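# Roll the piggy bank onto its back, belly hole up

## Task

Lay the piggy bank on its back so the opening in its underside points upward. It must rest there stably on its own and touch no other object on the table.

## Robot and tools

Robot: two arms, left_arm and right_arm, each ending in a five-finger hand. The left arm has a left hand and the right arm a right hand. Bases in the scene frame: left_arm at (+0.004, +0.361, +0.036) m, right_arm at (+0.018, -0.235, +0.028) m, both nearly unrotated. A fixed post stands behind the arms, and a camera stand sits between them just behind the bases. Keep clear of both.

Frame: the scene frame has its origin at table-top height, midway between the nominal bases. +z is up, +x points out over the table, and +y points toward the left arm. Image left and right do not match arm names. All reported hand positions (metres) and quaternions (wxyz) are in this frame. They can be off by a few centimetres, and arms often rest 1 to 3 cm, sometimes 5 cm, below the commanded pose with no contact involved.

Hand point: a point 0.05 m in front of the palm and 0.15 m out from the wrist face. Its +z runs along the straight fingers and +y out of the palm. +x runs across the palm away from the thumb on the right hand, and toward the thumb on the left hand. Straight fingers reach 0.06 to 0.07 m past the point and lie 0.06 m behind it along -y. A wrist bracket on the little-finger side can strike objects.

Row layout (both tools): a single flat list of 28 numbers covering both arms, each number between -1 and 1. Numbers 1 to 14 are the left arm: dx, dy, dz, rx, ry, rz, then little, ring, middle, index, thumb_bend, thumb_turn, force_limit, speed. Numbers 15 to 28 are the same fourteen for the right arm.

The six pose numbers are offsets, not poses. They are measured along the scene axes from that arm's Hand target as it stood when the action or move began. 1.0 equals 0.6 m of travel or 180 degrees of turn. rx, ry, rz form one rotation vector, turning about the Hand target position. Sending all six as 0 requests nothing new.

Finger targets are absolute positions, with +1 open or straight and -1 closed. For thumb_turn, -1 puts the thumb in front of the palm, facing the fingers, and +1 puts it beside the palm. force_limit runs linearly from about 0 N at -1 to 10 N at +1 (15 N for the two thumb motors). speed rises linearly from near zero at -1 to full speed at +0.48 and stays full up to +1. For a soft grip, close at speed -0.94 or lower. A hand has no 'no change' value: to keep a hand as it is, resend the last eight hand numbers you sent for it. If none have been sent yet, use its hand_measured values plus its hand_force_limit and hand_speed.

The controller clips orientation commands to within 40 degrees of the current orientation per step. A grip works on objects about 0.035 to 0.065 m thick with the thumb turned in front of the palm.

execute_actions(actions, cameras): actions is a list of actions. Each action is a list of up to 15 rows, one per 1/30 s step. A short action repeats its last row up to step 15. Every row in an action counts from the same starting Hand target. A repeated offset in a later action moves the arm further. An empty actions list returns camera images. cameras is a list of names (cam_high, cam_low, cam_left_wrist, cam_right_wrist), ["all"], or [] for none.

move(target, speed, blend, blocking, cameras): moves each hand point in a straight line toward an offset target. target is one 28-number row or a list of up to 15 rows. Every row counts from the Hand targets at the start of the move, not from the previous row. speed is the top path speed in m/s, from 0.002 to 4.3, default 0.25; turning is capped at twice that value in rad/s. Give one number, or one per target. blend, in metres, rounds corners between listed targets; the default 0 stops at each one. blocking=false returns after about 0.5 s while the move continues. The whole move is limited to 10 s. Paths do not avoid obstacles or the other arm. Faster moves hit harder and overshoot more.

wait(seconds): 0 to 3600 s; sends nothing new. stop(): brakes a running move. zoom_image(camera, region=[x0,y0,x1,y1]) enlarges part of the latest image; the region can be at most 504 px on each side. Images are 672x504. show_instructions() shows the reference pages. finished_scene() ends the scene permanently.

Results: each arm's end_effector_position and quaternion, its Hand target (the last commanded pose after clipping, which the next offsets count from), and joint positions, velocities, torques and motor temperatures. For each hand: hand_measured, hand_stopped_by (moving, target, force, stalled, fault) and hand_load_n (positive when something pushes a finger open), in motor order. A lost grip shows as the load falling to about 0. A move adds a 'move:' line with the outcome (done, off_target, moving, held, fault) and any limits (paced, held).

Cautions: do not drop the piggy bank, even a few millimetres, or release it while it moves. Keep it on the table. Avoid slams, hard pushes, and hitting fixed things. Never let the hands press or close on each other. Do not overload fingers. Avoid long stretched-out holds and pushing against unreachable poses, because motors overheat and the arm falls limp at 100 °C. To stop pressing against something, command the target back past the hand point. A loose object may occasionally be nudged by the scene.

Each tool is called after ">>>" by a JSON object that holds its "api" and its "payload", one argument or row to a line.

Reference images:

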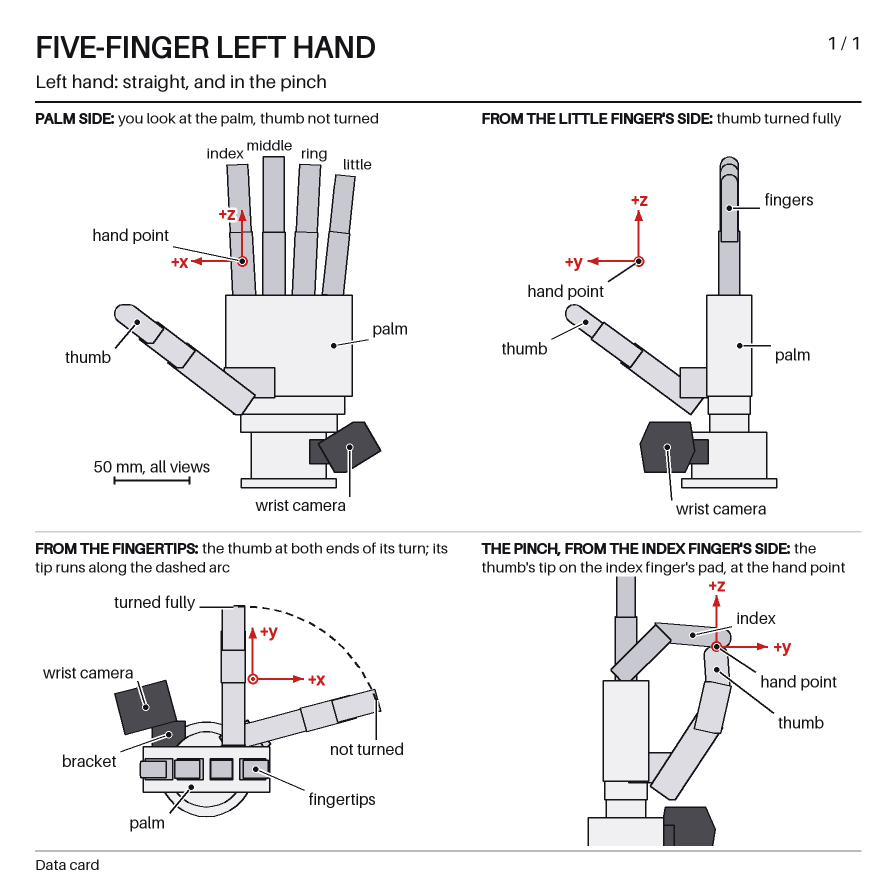

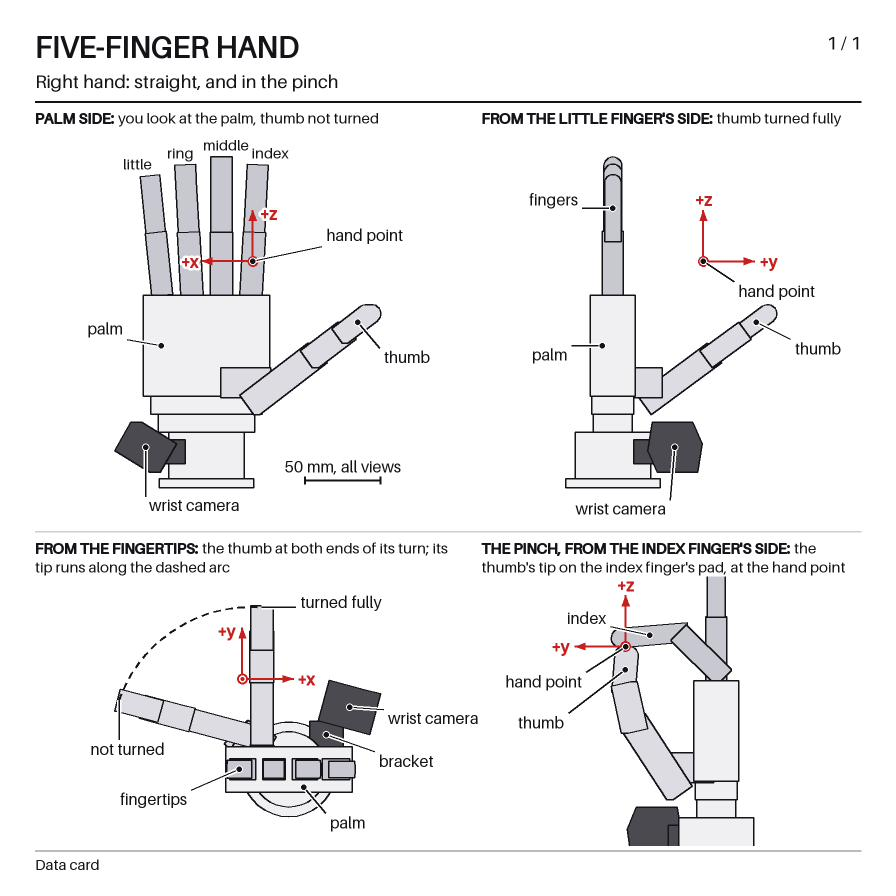

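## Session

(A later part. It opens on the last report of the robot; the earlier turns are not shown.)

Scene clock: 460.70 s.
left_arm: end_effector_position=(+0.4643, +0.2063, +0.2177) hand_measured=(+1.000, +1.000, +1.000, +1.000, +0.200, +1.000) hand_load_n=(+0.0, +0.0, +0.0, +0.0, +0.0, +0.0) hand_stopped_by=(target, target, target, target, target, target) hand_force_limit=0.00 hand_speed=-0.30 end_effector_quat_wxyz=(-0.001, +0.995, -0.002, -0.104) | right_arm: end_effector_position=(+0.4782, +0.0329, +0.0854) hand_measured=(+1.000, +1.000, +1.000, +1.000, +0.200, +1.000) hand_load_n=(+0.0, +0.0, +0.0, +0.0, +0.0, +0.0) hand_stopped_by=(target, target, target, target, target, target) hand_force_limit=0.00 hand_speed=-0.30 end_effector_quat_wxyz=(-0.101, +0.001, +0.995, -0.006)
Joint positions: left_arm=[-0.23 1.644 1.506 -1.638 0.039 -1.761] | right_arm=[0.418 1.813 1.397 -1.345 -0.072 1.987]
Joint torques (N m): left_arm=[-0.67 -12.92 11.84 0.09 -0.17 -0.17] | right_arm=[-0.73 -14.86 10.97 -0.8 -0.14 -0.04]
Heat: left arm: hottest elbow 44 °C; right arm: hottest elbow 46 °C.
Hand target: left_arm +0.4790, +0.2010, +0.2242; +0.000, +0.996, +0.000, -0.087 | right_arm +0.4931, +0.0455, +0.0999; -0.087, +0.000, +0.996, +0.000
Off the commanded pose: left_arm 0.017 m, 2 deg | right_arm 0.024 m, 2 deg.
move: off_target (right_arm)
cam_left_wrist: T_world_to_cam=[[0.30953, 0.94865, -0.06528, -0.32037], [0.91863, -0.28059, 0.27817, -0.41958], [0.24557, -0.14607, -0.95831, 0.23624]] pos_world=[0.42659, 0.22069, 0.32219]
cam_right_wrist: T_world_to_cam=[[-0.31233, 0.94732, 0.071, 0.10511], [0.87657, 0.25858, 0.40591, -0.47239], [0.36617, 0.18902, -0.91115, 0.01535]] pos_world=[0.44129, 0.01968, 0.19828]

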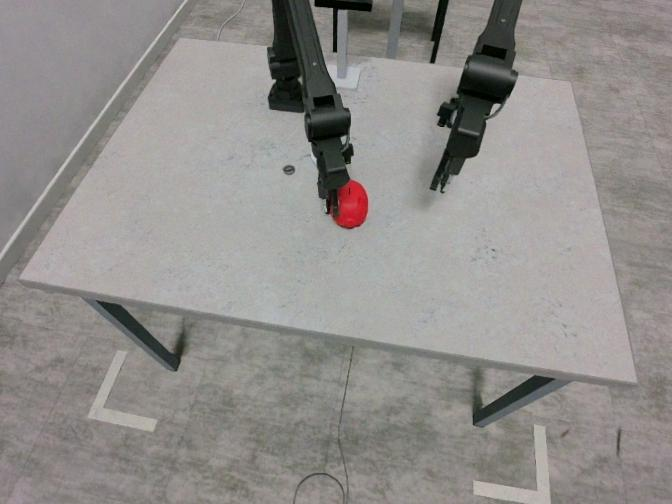

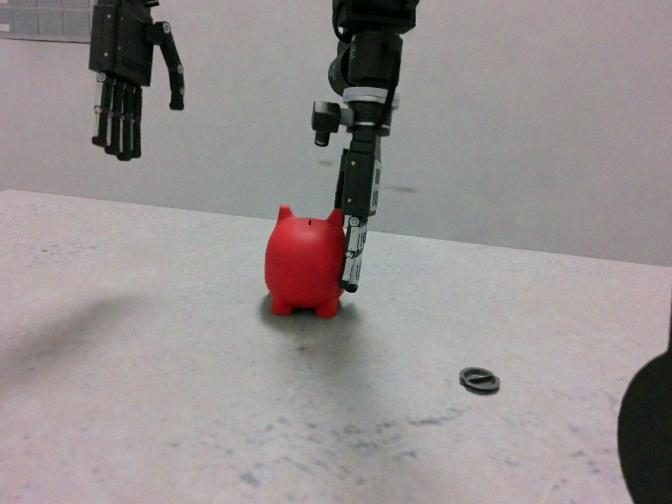

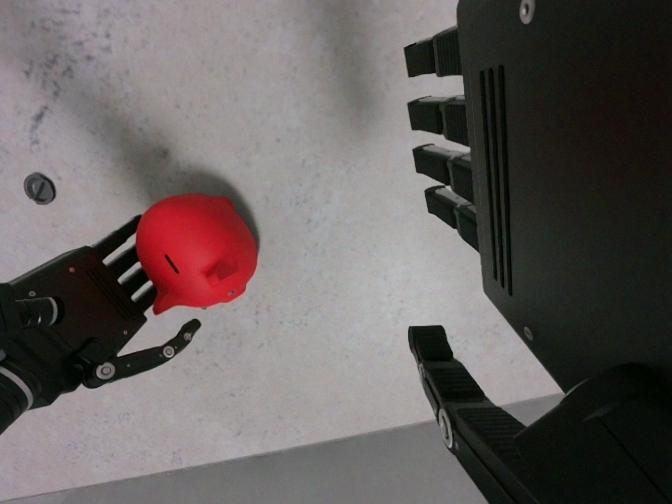

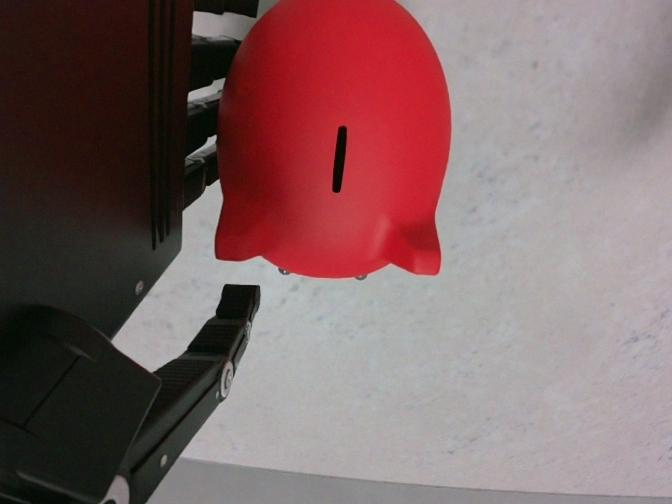

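>>> {"api": "move", "payload": {
  "target": [
    [0.025,-0.102,-0.207,0,0,0, 1, 1, 1, 1, 0.2, 1, 0, -0.3, 0,0,0, 0,0,0, 1, 1, 1, 1, 0.2, 1, 0, -0.3],
    [0.025,-0.235,-0.207,0,0,0, 1, 1, 1, 1, 0.2, 1, 0, -0.3, 0,0,0, 0,0,0, 1, 1, 1, 1, 0.2, 1, 0, -0.3]
  ],
  "speed": 0.12,
  "blend": [0.02, 0],
  "cameras": ["all"]
}}

Scene clock: 470.37 s.
left_arm: end_effector_position=(+0.4709, +0.0981, +0.0865) hand_measured=(+1.000, +1.000, +1.000, +1.000, +0.200, +1.000) hand_load_n=(+0.0, +0.0, +0.0, +0.0, -0.5, +0.0) hand_stopped_by=(target, target, target, target, target, target) hand_force_limit=0.00 hand_speed=-0.30 end_effector_quat_wxyz=(-0.009, +0.994, -0.011, -0.109) | right_arm: end_effector_position=(+0.4783, +0.0329, +0.0853) hand_measured=(+1.000, +1.000, +1.000, +1.000, +0.200, +1.000) hand_load_n=(+0.0, +0.0, +0.0, +0.0, +0.0, +0.0) hand_stopped_by=(target, target, target, target, target, target) hand_force_limit=0.00 hand_speed=-0.30 end_effector_quat_wxyz=(-0.101, +0.001, +0.995, -0.006)
Joint positions: left_arm=[-0.436 1.845 1.423 -1.357 0.067 -1.947] | right_arm=[0.418 1.813 1.397 -1.345 -0.072 1.988]
Joint torques (N m): left_arm=[-0.03 -16.85 8.53 -0.44 -0.05 0.02] | right_arm=[-0.73 -14.8 10.97 -0.81 -0.14 -0.04]
Heat: left arm: hottest elbow 44 °C; right arm: hottest elbow 46 °C.
Hand target: left_arm +0.4741, +0.0997, +0.0901; -0.007, +0.994, -0.010, -0.105 (not the last commanded pose) | right_arm +0.4931, +0.0455, +0.0999; -0.087, +0.000, +0.996, +0.000
Off the commanded pose: left_arm 0.047 m, 3 deg | right_arm 0.024 m, 2 deg.
move: held (left_arm; a check stopped the path); path passed 1 of 2 targets; limits=held
pose unreachable (left arm): on one or more control steps of this call, first in action 0 (counted from 0), this arm could not follow its commanded pose, so it was not sent that pose on those steps. It may still have moved: this result reports where it is.
cause: moving toward the commanded pose would bring a part of the arm too close to another arm (a part of this arm just beyond joint 4 (wrist pitch) and a part of the right arm just beyond its joint 4 (wrist pitch), along the way the arms are being sent, or toward where that arm still pushes).
cam_left_wrist: T_world_to_cam=[[0.32731, 0.9433, -0.05517, -0.23696], [0.91565, -0.30222, 0.26504, -0.41481], [0.23334, -0.13726, -0.96266, 0.09829]] pos_world=[0.43444, 0.11165, 0.19149]
cam_right_wrist: T_world_to_cam=[[-0.31163, 0.94756, 0.07086, 0.10482], [0.87678, 0.258, 0.40583, -0.47246], [0.36626, 0.1886, -0.9112, 0.01533]] pos_world=[0.44129, 0.01968, 0.19828]

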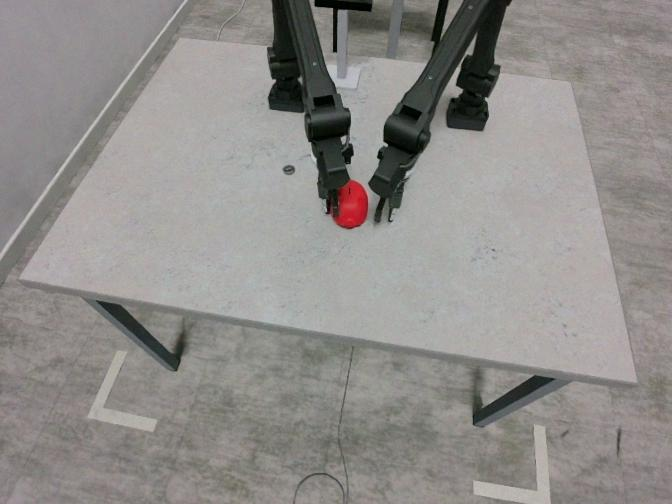

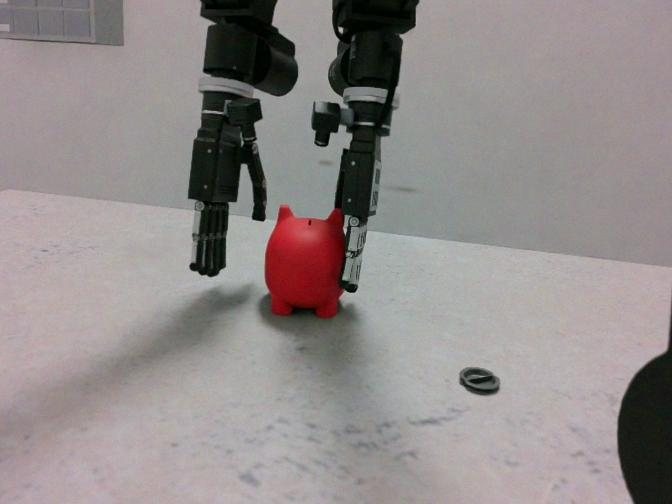

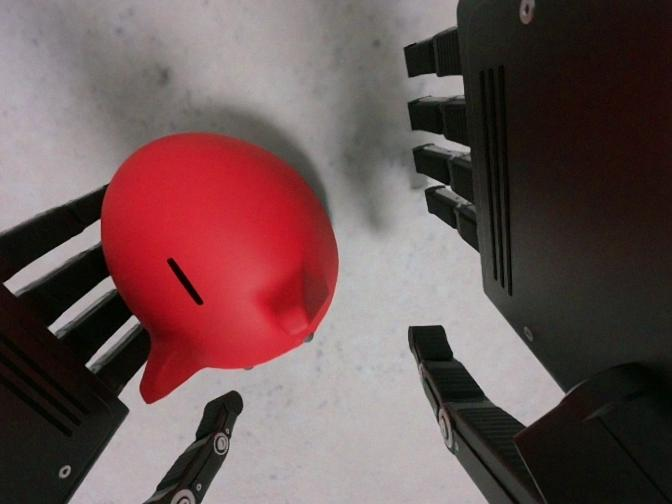

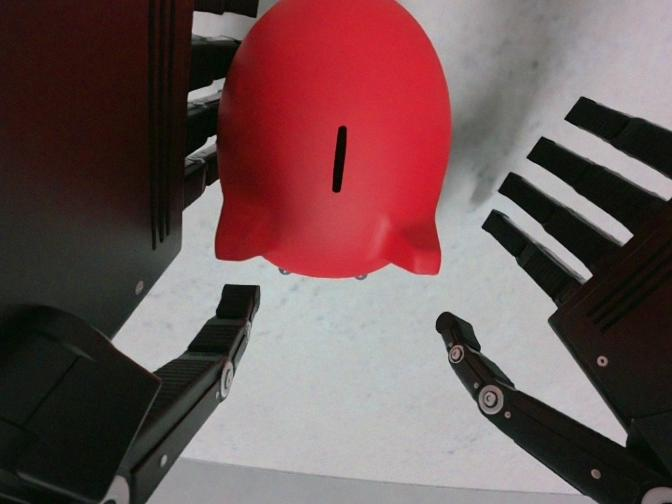

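>>> {"api": "move", "payload": {
  "target": [
    [0.0265,0.034,0.033,-0.0833,0,0, 1, 1, 1, 1, 0.2, 1, 0, -0.3, 0,-0.0175,0.0167, 0.0833,0,0, 1, 1, 1, 1, 0.2, 1, 0, -0.3],
    [0.0265,-0.083,0.033,-0.0833,0,0, 1, 1, 1, 1, 0.2, 1, 0, -0.3, 0,-0.0175,0.0167, 0.0833,0,0, 1, 1, 1, 1, 0.2, 1, 0, -0.3]
  ],
  "speed": 0.1,
  "blend": [0.01, 0],
  "cameras": ["all"]
}}

Scene clock: 504.23 s.
left_arm: end_effector_position=(+0.4719, +0.0641, +0.0985) hand_measured=(+1.000, +1.000, +1.000, +1.000, +0.200, +1.000) hand_load_n=(+0.0, +0.0, +0.0, +0.0, +0.0, +0.0) hand_stopped_by=(target, target, target, target, target, target) hand_force_limit=0.00 hand_speed=-0.30 end_effector_quat_wxyz=(+0.113, +0.986, -0.019, -0.123) | right_arm: end_effector_position=(+0.4880, +0.0362, +0.0951) hand_measured=(+1.000, +1.000, +1.000, +1.000, +0.200, +1.000) hand_load_n=(+0.0, +0.0, +0.0, +0.0, +0.0, +0.0) hand_stopped_by=(target, target, target, target, target, target) hand_force_limit=0.00 hand_speed=-0.30 end_effector_quat_wxyz=(-0.104, -0.007, +0.987, +0.120)
Joint positions: left_arm=[-0.41 1.848 1.406 -1.286 0.298 -1.886] | right_arm=[0.33 1.798 1.345 -1.244 -0.295 1.87]
Joint torques (N m): left_arm=[-1.26 -15.5 12.15 0.2 0.43 -0.11] | right_arm=[-2.02 -17.73 6.75 0.18 -0.46 -0.21]
Heat: left arm: hottest elbow 41 °C; right arm: hottest elbow 46 °C.
Hand target: left_arm +0.4900, +0.0499, +0.1100; +0.123, +0.987, -0.024, -0.102 | right_arm +0.4931, +0.0349, +0.1099; -0.086, -0.011, +0.988, +0.130
Off the commanded pose: left_arm 0.026 m, 3 deg | right_arm 0.016 m, 2 deg.
move: off_target (left_arm, right_arm)
cam_left_wrist: T_world_to_cam=[[0.31309, 0.90362, -0.29231, -0.17195], [0.92757, -0.22485, 0.29841, -0.4431], [0.20392, -0.36457, -0.90857, 0.12802]] pos_world=[0.43874, 0.10242, 0.19828]
cam_right_wrist: T_world_to_cam=[[-0.30232, 0.90169, 0.30913, 0.07853], [0.88203, 0.14166, 0.44939, -0.48836], [0.36142, 0.40853, -0.83814, 0.00739]] pos_world=[0.45182, -0.00465, 0.20138]

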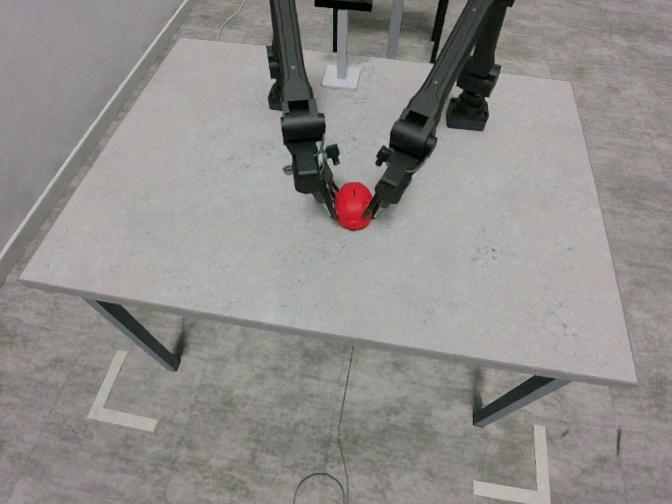

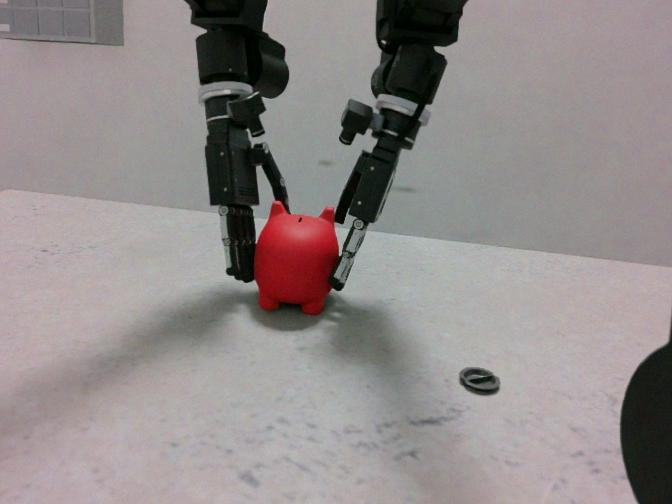

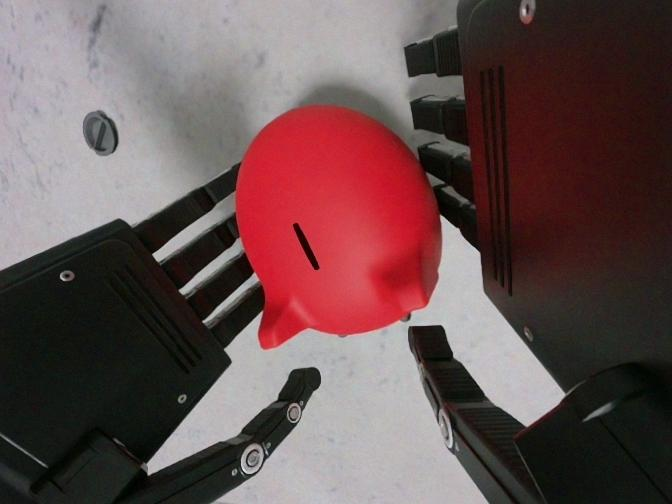

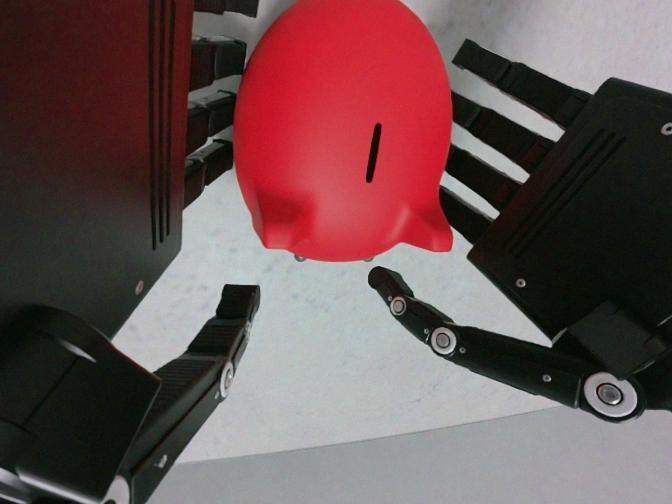

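>>> {"api": "move", "payload": {
  "target": [
    [0.0,-0.042,0,0,0,0, 1, 1, 1, 1, 0.2, 1, 0, -0.3, 0,0.042,0, 0,0,0, 1, 1, 1, 1, 0.2, 1, 0, -0.3]
  ],
  "speed": 0.05,
  "cameras": ["all"]
}}

Scene clock: 511.57 s.
left_arm: end_effector_position=(+0.4780, +0.0563, +0.0952) hand_measured=(+1.000, +1.000, +1.000, +1.000, +0.200, +1.000) hand_load_n=(+0.0, +0.0, +0.0, +0.5, +0.0, +0.0) hand_stopped_by=(target, target, target, target, target, target) hand_force_limit=0.00 hand_speed=-0.30 end_effector_quat_wxyz=(+0.104, +0.987, -0.002, -0.123) | right_arm: end_effector_position=(+0.4902, +0.0339, +0.0936) hand_measured=(+1.000, +1.000, +1.000, +1.000, +0.200, +1.000) hand_load_n=(+0.0, +0.0, +0.5, +0.0, +0.0, +0.0) hand_stopped_by=(target, target, target, target, target, target) hand_force_limit=0.00 hand_speed=-0.30 end_effector_quat_wxyz=(-0.105, +0.007, +0.988, +0.115)
Joint positions: left_arm=[-0.427 1.865 1.429 -1.286 0.287 -1.94] | right_arm=[0.33 1.798 1.345 -1.244 -0.286 1.9]
Joint torques (N m): left_arm=[-3.02 -15.38 12.75 0.31 1.01 -0.03] | right_arm=[1.2 -16.38 8.49 0.42 -0.94 -0.08]
Heat: left arm: hottest elbow 41 °C; right arm: hottest elbow 46 °C.
Hand target: left_arm +0.4899, +0.0246, +0.1098; +0.123, +0.987, -0.024, -0.103 | right_arm +0.4931, +0.0601, +0.1099; -0.086, -0.011, +0.988, +0.130
Off the commanded pose: left_arm 0.037 m, 4 deg | right_arm 0.031 m, 3 deg.
move: off_target (left_arm, right_arm)
cam_left_wrist: T_world_to_cam=[[0.28337, 0.91929, -0.27316, -0.15628], [0.93501, -0.20151, 0.2918, -0.45377], [0.2132, -0.33809, -0.91664, 0.11578]] pos_world=[0.44388, 0.09137, 0.19584]
cam_right_wrist: T_world_to_cam=[[-0.27632, 0.91395, 0.29723, 0.06964], [0.88747, 0.12396, 0.44389, -0.49082], [0.36885, 0.38644, -0.84535, 0.00419]] pos_world=[0.45328, -0.00443, 0.20072]

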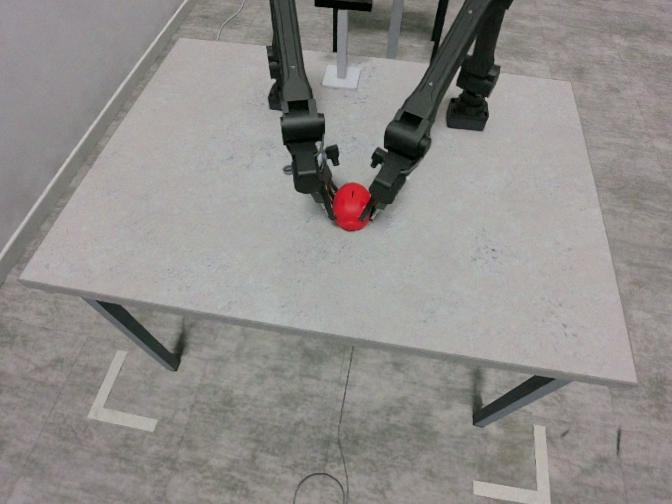

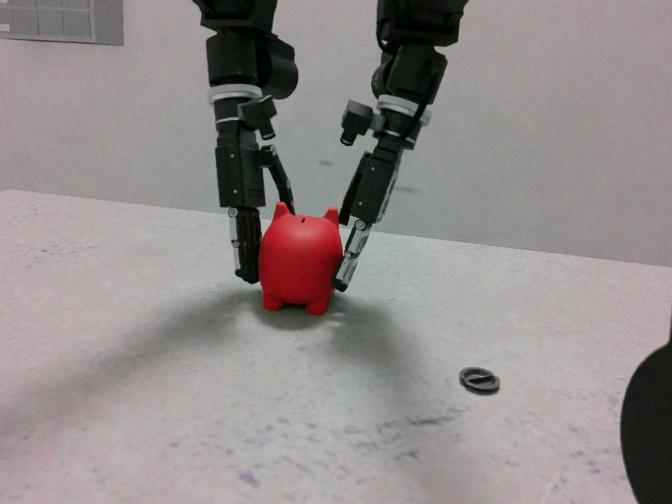

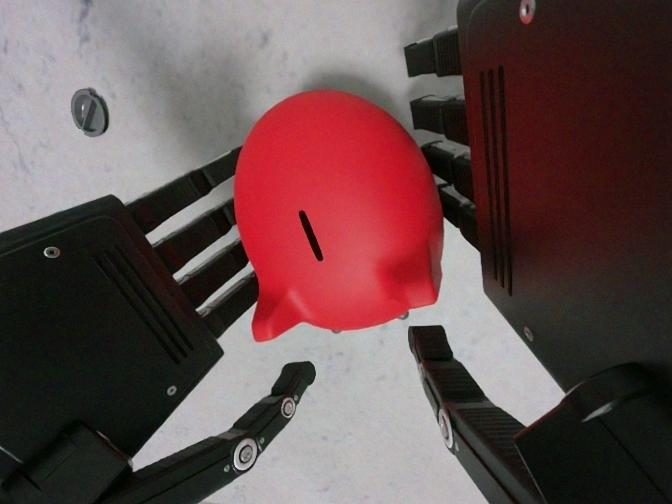

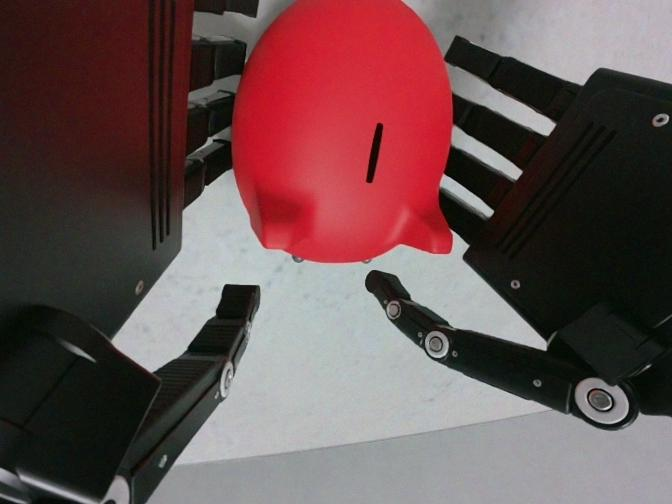

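>>> {"api": "move", "payload": {
  "target": [
    [0.0,-0.025,0.0,0,0,0, 1, 1, 1, 1, 0.2, 1, 0, -0.3, 0,0.025,0, 0,0,0, 1, 1, 1, 1, 0.2, 1, 0, -0.3],
    [0.0,-0.025,0.075,0,0,0, 1, 1, 1, 1, 0.2, 1, 0, -0.3, 0,0.025,0.075, 0,0,0, 1, 1, 1, 1, 0.2, 1, 0, -0.3]
  ],
  "speed": 0.05,
  "blend": [0.005, 0],
  "cameras": ["all"]
}}

Scene clock: 519.10 s.
left_arm: end_effector_position=(+0.4802, +0.0484, +0.1153) hand_measured=(+1.000, +1.000, +1.000, +1.000, +0.200, +1.000) hand_load_n=(+0.0, +0.0, +0.5, +0.0, +0.0, +0.0) hand_stopped_by=(target, target, target, target, target, target) hand_force_limit=0.00 hand_speed=-0.30 end_effector_quat_wxyz=(+0.091, +0.987, +0.003, -0.134) | right_arm: end_effector_position=(+0.4781, +0.0330, +0.1104) hand_measured=(+1.000, +1.000, +1.000, +1.000, +0.200, +1.000) hand_load_n=(+0.0, +0.0, +0.5, +0.0, +0.0, +0.0) hand_stopped_by=(target, target, target, target, target, target) hand_force_limit=0.00 hand_speed=-0.30 end_effector_quat_wxyz=(-0.126, +0.019, +0.987, +0.098)
Joint positions: left_arm=[-0.444 1.872 1.502 -1.377 0.275 -1.965] | right_arm=[0.343 1.776 1.37 -1.334 -0.272 1.932]
Joint torques (N m): left_arm=[-3.19 -18.61 13.9 -0.25 1.57 0.02] | right_arm=[2.08 -17.61 12.37 -0.14 -1.51 -0.12]
Heat: left arm: hottest elbow 41 °C; right arm: hottest elbow 46 °C.
Hand target: left_arm +0.4901, +0.0096, +0.1550; +0.123, +0.987, -0.024, -0.102 | right_arm +0.4930, +0.0751, +0.1549; -0.086, -0.011, +0.988, +0.130
Off the commanded pose: left_arm 0.056 m, 6 deg | right_arm 0.063 m, 7 deg.
move: off_target (left_arm, right_arm)
cam_left_wrist: T_world_to_cam=[[0.27312, 0.9275, -0.25523, -0.1417], [0.94237, -0.20467, 0.26467, -0.46356], [0.19324, -0.3128, -0.92995, 0.14098]] pos_world=[0.44831, 0.08065, 0.21763]
cam_right_wrist: T_world_to_cam=[[-0.24999, 0.92808, 0.27601, 0.05144], [0.90783, 0.12555, 0.40011, -0.4924], [0.33668, 0.35059, -0.87392, 0.04286]] pos_world=[0.44544, -0.00095, 0.22027]

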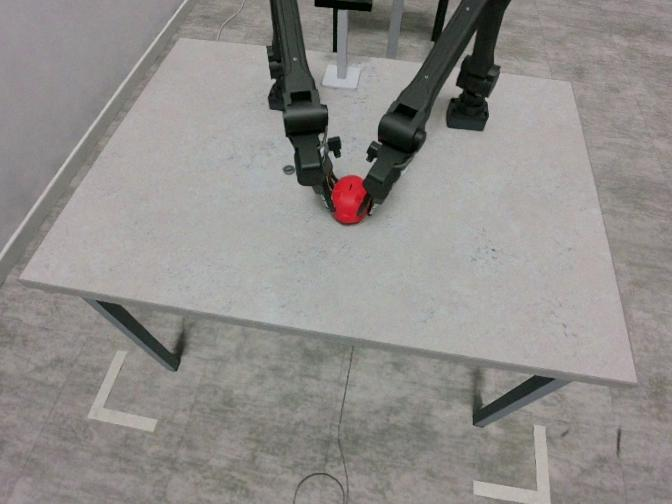

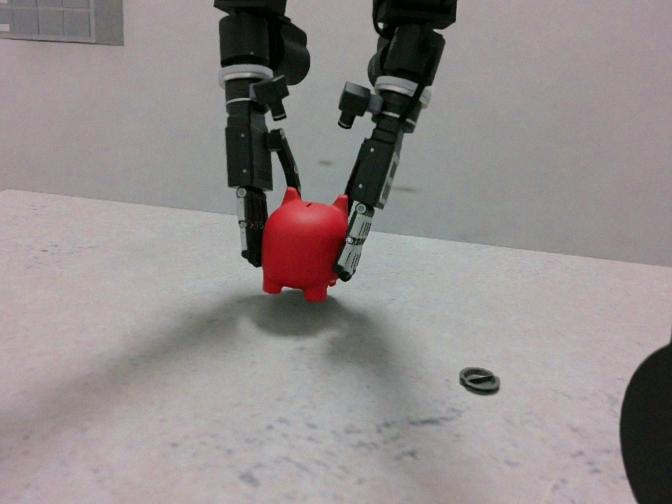

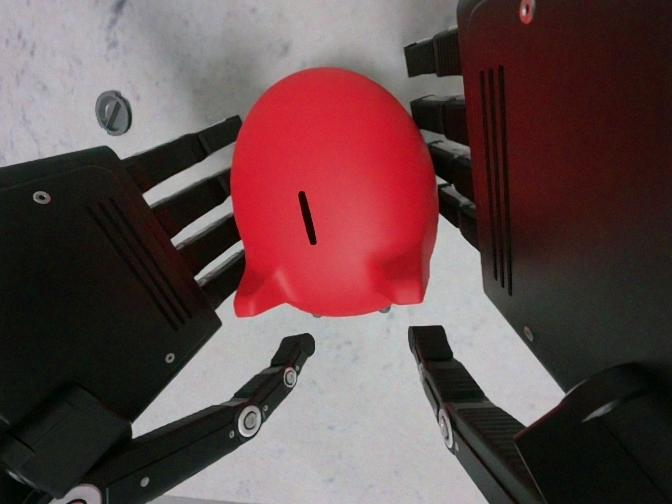

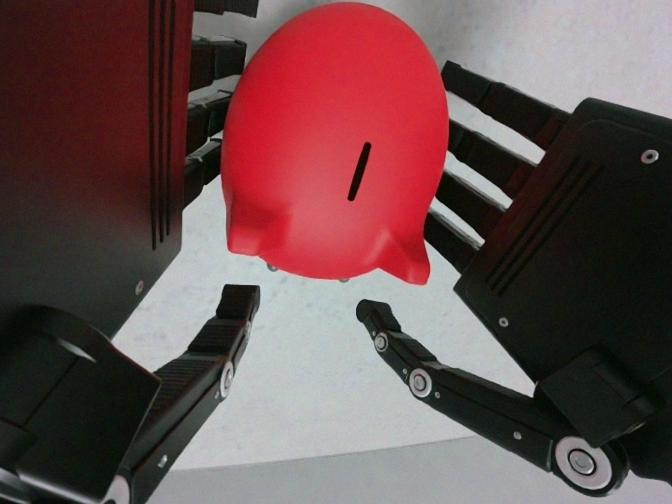

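>>> {"api": "move", "payload": {
  "target": [
    [-0.0472,-0.015,0.0523,0,-0.1556,0, 1, 1, 1, 1, 0.2, 1, 0, -0.3, -0.0472,0.015,0.0523, 0,-0.1556,0, 1, 1, 1, 1, 0.2, 1, 0, -0.3]
  ],
  "speed": 0.08,
  "cameras": ["all"]
}}

Scene clock: 544.07 s.
left_arm: end_effector_position=(+0.4857, +0.0528, +0.1201) hand_measured=(+1.000, +1.000, +1.000, +1.000, +0.200, +1.000) hand_load_n=(+0.0, +0.0, +0.0, +0.0, +0.0, +0.0) hand_stopped_by=(target, target, target, target, target, target) hand_force_limit=0.00 hand_speed=-0.30 end_effector_quat_wxyz=(+0.082, +0.991, +0.001, -0.109) | right_arm: end_effector_position=(+0.4875, +0.0331, +0.1264) hand_measured=(+1.000, +1.000, +1.000, +1.000, +0.200, +1.000) hand_load_n=(+0.0, +0.0, +0.0, +0.0, +0.5, +0.0) hand_stopped_by=(target, target, target, target, target, target) hand_force_limit=0.00 hand_speed=-0.30 end_effector_quat_wxyz=(-0.089, +0.015, +0.992, +0.093)
Joint positions: left_arm=[-0.445 1.849 1.489 -1.348 0.239 -1.971] | right_arm=[0.35 1.738 1.369 -1.302 -0.238 1.943]
Joint torques (N m): left_arm=[-0.85 -15.97 9.51 -0.43 0.58 -0.02] | right_arm=[-1.44 -14.56 7.25 -0.32 -0.48 -0.13]
Heat: left arm: hottest elbow 43 °C; right arm: hottest elbow 45 °C.
Hand target: left_arm +0.4863, +0.0477, +0.1216; +0.088, +0.990, -0.001, -0.111 (not the last commanded pose) | right_arm +0.4864, +0.0343, +0.1265; -0.092, +0.016, +0.991, +0.096 (not the last commanded pose)
Off the commanded pose: left_arm 0.088 m, 30 deg | right_arm 0.082 m, 29 deg.
move: held (left_arm, right_arm; a check stopped the path); limits=held
pose unreachable (left arm): on one or more control steps of this call, first in action 0 (counted from 0), this arm could not follow its commanded pose, so it was not sent that pose on those steps. It may still have moved: this result reports where it is.
cause: moving toward the commanded pose would bring a part of the arm too close to another arm (a part of this arm just beyond joint 4 (wrist pitch) and a part of the right arm just beyond its joint 4 (wrist pitch), along the way the arms are being sent, or toward where that arm still pushes).
pose unreachable (right arm): on one or more control steps of this call, first in action 0 (counted from 0), this arm could not follow its commanded pose, so it was not sent that pose on those steps. It may still have moved: this result reports where it is.
cause: moving toward the commanded pose would bring a part of the arm too close to another arm (a part of this arm just beyond joint 4 (wrist pitch) and a part of the left arm just beyond its joint 4 (wrist pitch), along the way the arms are being sent, or toward where that arm still pushes).
cam_left_wrist: T_world_to_cam=[[0.28556, 0.93174, -0.22431, -0.15614], [0.92804, -0.21044, 0.30734, -0.46695], [0.23916, -0.29593, -0.92479, 0.12195]] pos_world=[0.44877, 0.08331, 0.22127]
cam_right_wrist: T_world_to_cam=[[-0.2698, 0.93065, 0.24718, 0.06244], [0.87563, 0.13033, 0.46507, -0.5], [0.4006, 0.34191, -0.85007, 0.01978]] pos_world=[0.44674, 0.00029, 0.23391]

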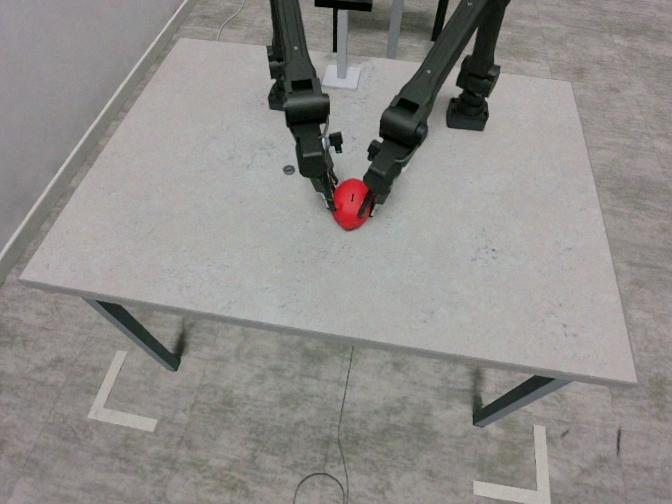

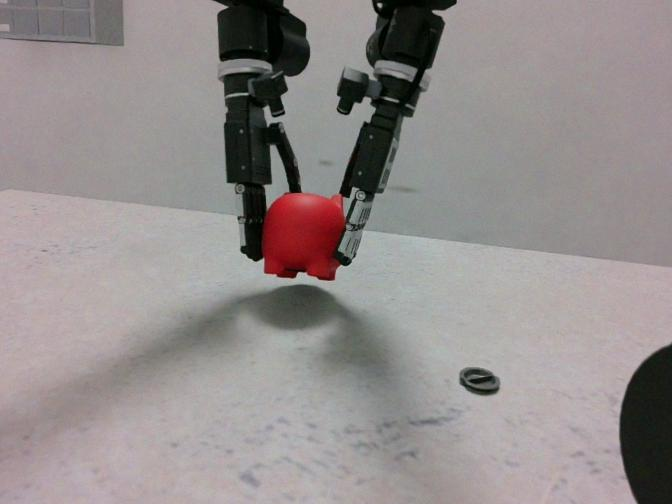

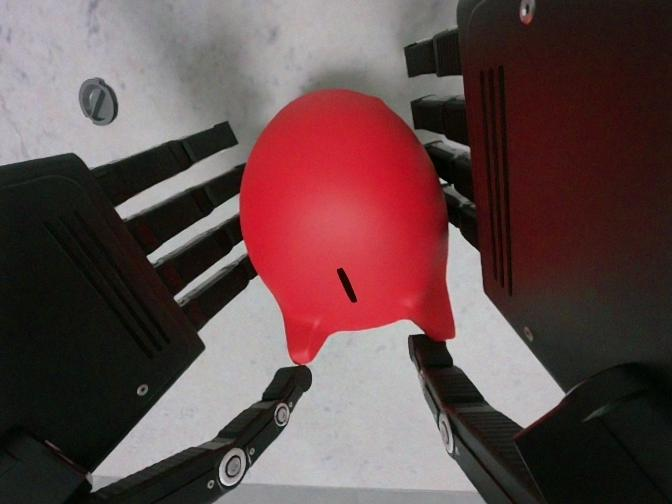

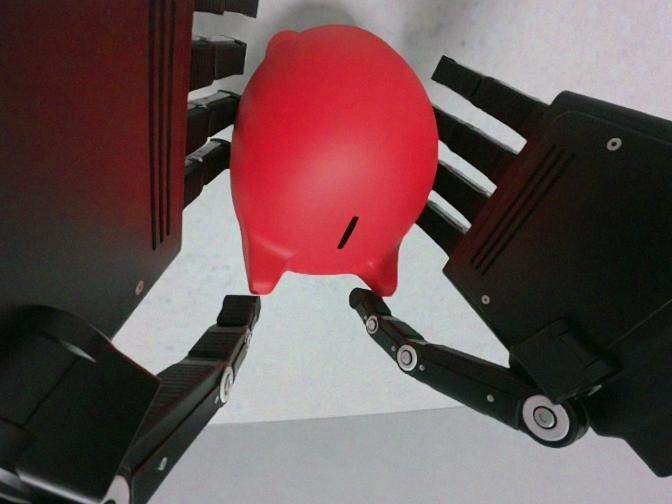

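>>> {"api": "move", "payload": {
  "target": [
    [0,-0.02,-0.035,0,0,0, 1, 1, 1, 1, 0.2, 1, 0, -0.3, 0,0.02,-0.042, 0,0,0, 1, 1, 1, 1, 0.2, 1, 0, -0.3]
  ],
  "speed": 0.03,
  "cameras": ["all"]
}}

Scene clock: 577.43 s.
left_arm: end_effector_position=(+0.4861, +0.0507, +0.1044) hand_measured=(+1.000, +1.000, +1.000, +1.000, +0.200, +1.000) hand_load_n=(+0.0, +0.0, +0.0, +0.0, +0.0, +0.0) hand_stopped_by=(target, target, target, target, target, target) hand_force_limit=0.00 hand_speed=-0.30 end_effector_quat_wxyz=(+0.081, +0.990, +0.007, -0.114) | right_arm: end_effector_position=(+0.4866, +0.0320, +0.1031) hand_measured=(+1.000, +1.000, +1.000, +1.000, +0.200, +1.000) hand_load_n=(+0.0, +0.0, +0.0, +0.0, +0.0, +0.0) hand_stopped_by=(target, target, target, target, target, target) hand_force_limit=0.00 hand_speed=-0.30 end_effector_quat_wxyz=(-0.097, +0.024, +0.991, +0.089)
Joint positions: left_arm=[-0.449 1.871 1.479 -1.323 0.242 -1.983] | right_arm=[0.35 1.767 1.345 -1.267 -0.238 1.958]
Joint torques (N m): left_arm=[-1.9 -15.44 8.99 0.49 0.58 -0.12] | right_arm=[0.15 -14.33 7.05 0.58 -0.57 -0.07]
Heat: left arm: hottest elbow 42 °C; right arm: hottest elbow 43 °C.
Hand target: left_arm +0.4862, +0.0358, +0.1004; +0.088, +0.990, -0.001, -0.111 | right_arm +0.4863, +0.0462, +0.1012; -0.092, +0.016, +0.991, +0.096
Off the commanded pose: left_arm 0.015 m, 1 deg | right_arm 0.014 m, 1 deg.
move: off_target (left_arm, right_arm)
cam_left_wrist: T_world_to_cam=[[0.27465, 0.93513, -0.22383, -0.15266], [0.93319, -0.20311, 0.29649, -0.46465], [0.2318, -0.2903, -0.92844, 0.11037]] pos_world=[0.44995, 0.08042, 0.20607]
cam_right_wrist: T_world_to_cam=[[-0.25178, 0.93663, 0.2436, 0.06048], [0.88611, 0.1219, 0.44715, -0.49126], [0.38912, 0.32844, -0.86065, 0.00783]] pos_world=[0.44749, 0.00067, 0.21167]

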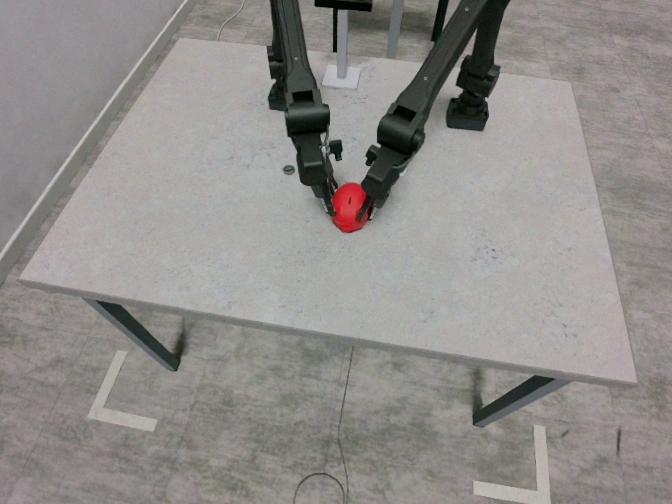

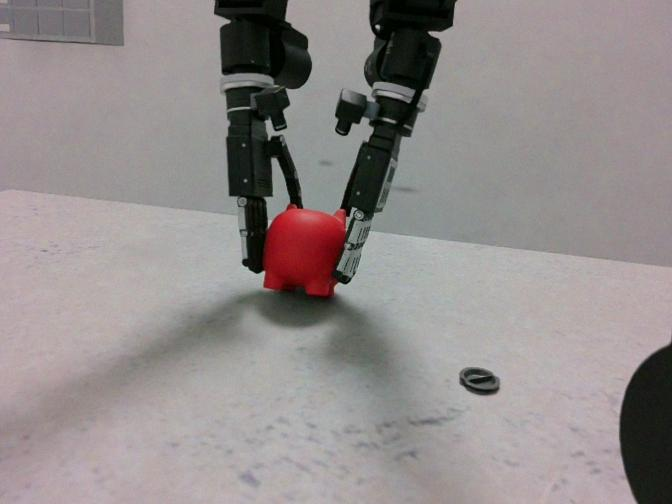

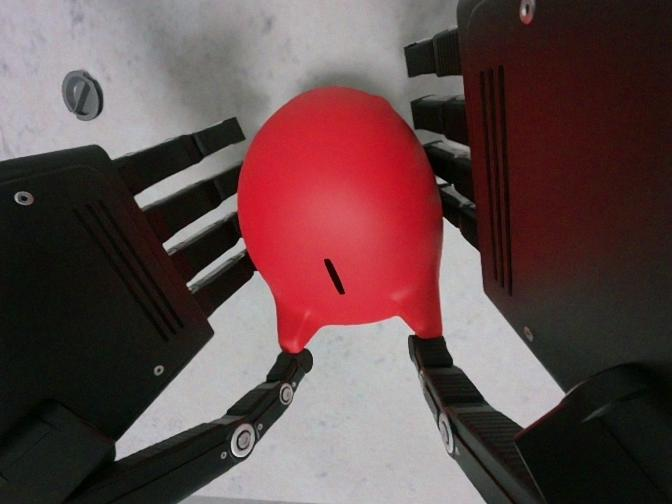

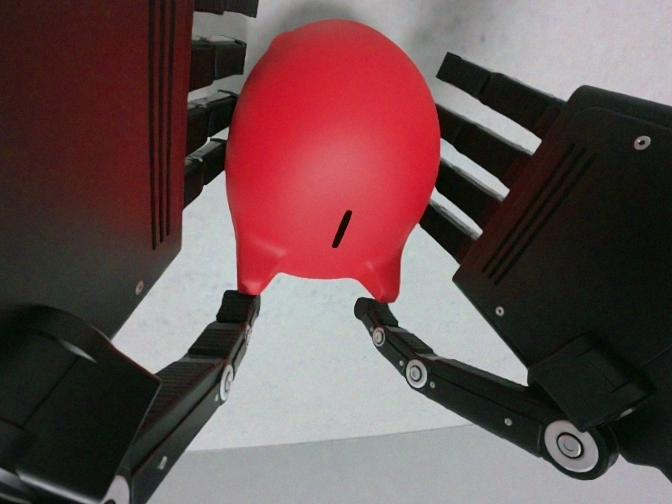

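>>> {"api": "move", "payload": {
  "target": [
    [0,-0.01,0.1,0,0,0, 1, 1, 1, 1, 0.2, 1, 0, -0.3, 0,0.01,0.1, 0,0,0, 1, 1, 1, 1, 0.2, 1, 0, -0.3]
  ],
  "speed": 0.05,
  "cameras": ["all"]
}}

Scene clock: 589.67 s.
left_arm: end_effector_position=(+0.4740, +0.0472, +0.1219) hand_measured=(+1.000, +1.000, +1.000, +1.000, +0.200, +1.000) hand_load_n=(+0.0, +0.0, +0.5, +0.0, +0.0, +0.0) hand_stopped_by=(target, target, target, target, target, target) hand_force_limit=0.00 hand_speed=-0.30 end_effector_quat_wxyz=(+0.068, +0.987, +0.007, -0.143) | right_arm: end_effector_position=(+0.4710, +0.0311, +0.1240) hand_measured=(+1.000, +1.000, +1.000, +1.000, +0.200, +1.000) hand_load_n=(+0.0, +0.0, +0.0, +0.0, +0.5, +0.0) hand_stopped_by=(target, target, target, target, target, target) hand_force_limit=0.00 hand_speed=-0.30 end_effector_quat_wxyz=(-0.126, +0.029, +0.989, +0.078)
Joint positions: left_arm=[-0.463 1.871 1.528 -1.433 0.244 -1.991] | right_arm=[0.359 1.748 1.379 -1.381 -0.24 1.97]
Joint torques (N m): left_arm=[-1.55 -20.31 12.81 -0.68 0.58 -0.11] | right_arm=[0.21 -17.2 11.69 -0.61 -0.56 -0.08]
Heat: left arm: hottest elbow 42 °C; right arm: hottest elbow 43 °C.
Hand target: left_arm +0.4862, +0.0298, +0.1604; +0.088, +0.990, -0.001, -0.111 | right_arm +0.4863, +0.0521, +0.1611; -0.092, +0.016, +0.991, +0.096
Off the commanded pose: left_arm 0.044 m, 4 deg | right_arm 0.045 m, 5 deg.
move: off_target (left_arm, right_arm)
cam_left_wrist: T_world_to_cam=[[0.26827, 0.93878, -0.21615, -0.14022], [0.94697, -0.21579, 0.23808, -0.45806], [0.17686, -0.26856, -0.94689, 0.1557]] pos_world=[0.44385, 0.07461, 0.22618]
cam_right_wrist: T_world_to_cam=[[-0.23514, 0.94241, 0.23784, 0.04495], [0.91116, 0.12854, 0.3915, -0.49173], [0.33838, 0.30876, -0.88891, 0.0602]] pos_world=[0.43824, 0.00226, 0.23534]

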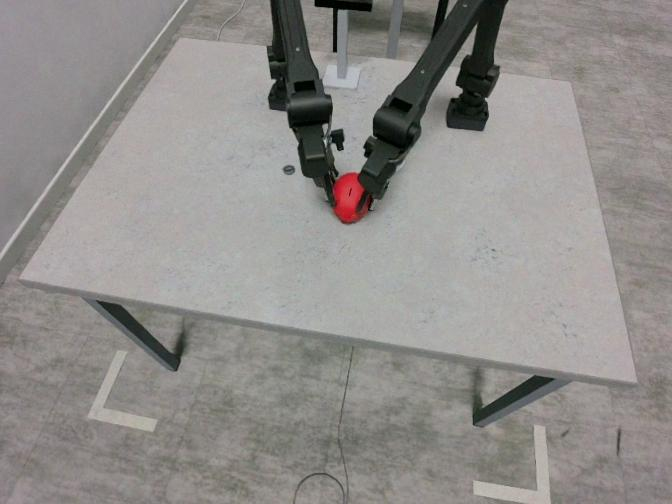

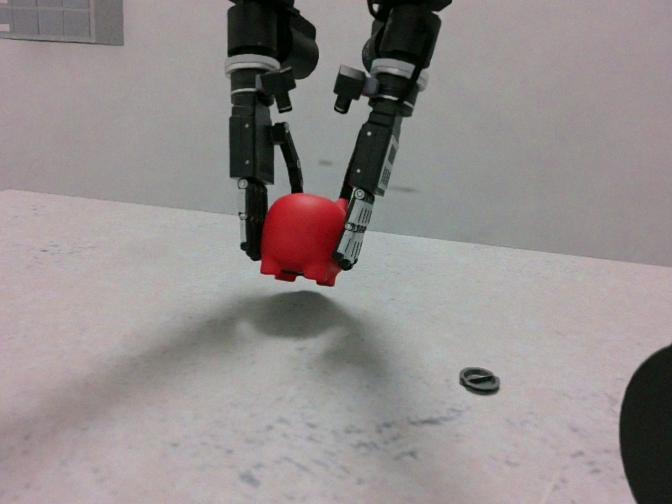

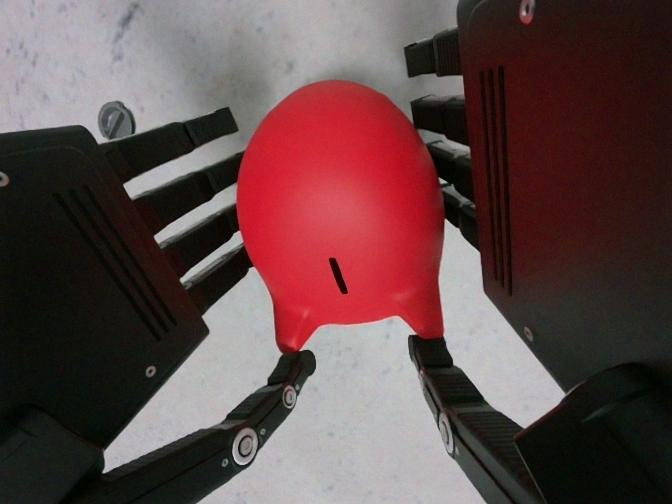

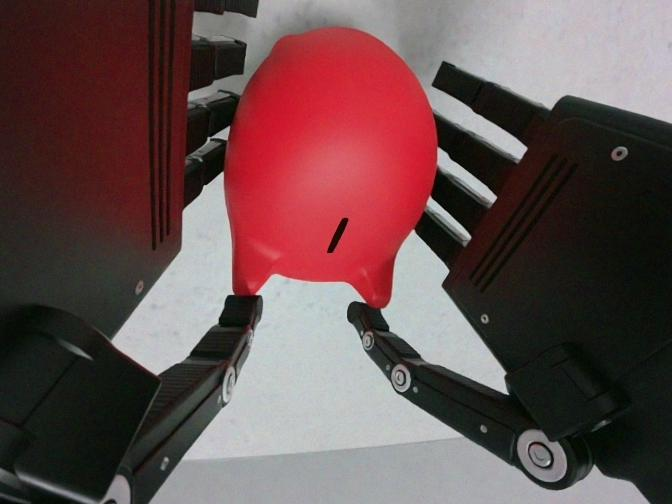

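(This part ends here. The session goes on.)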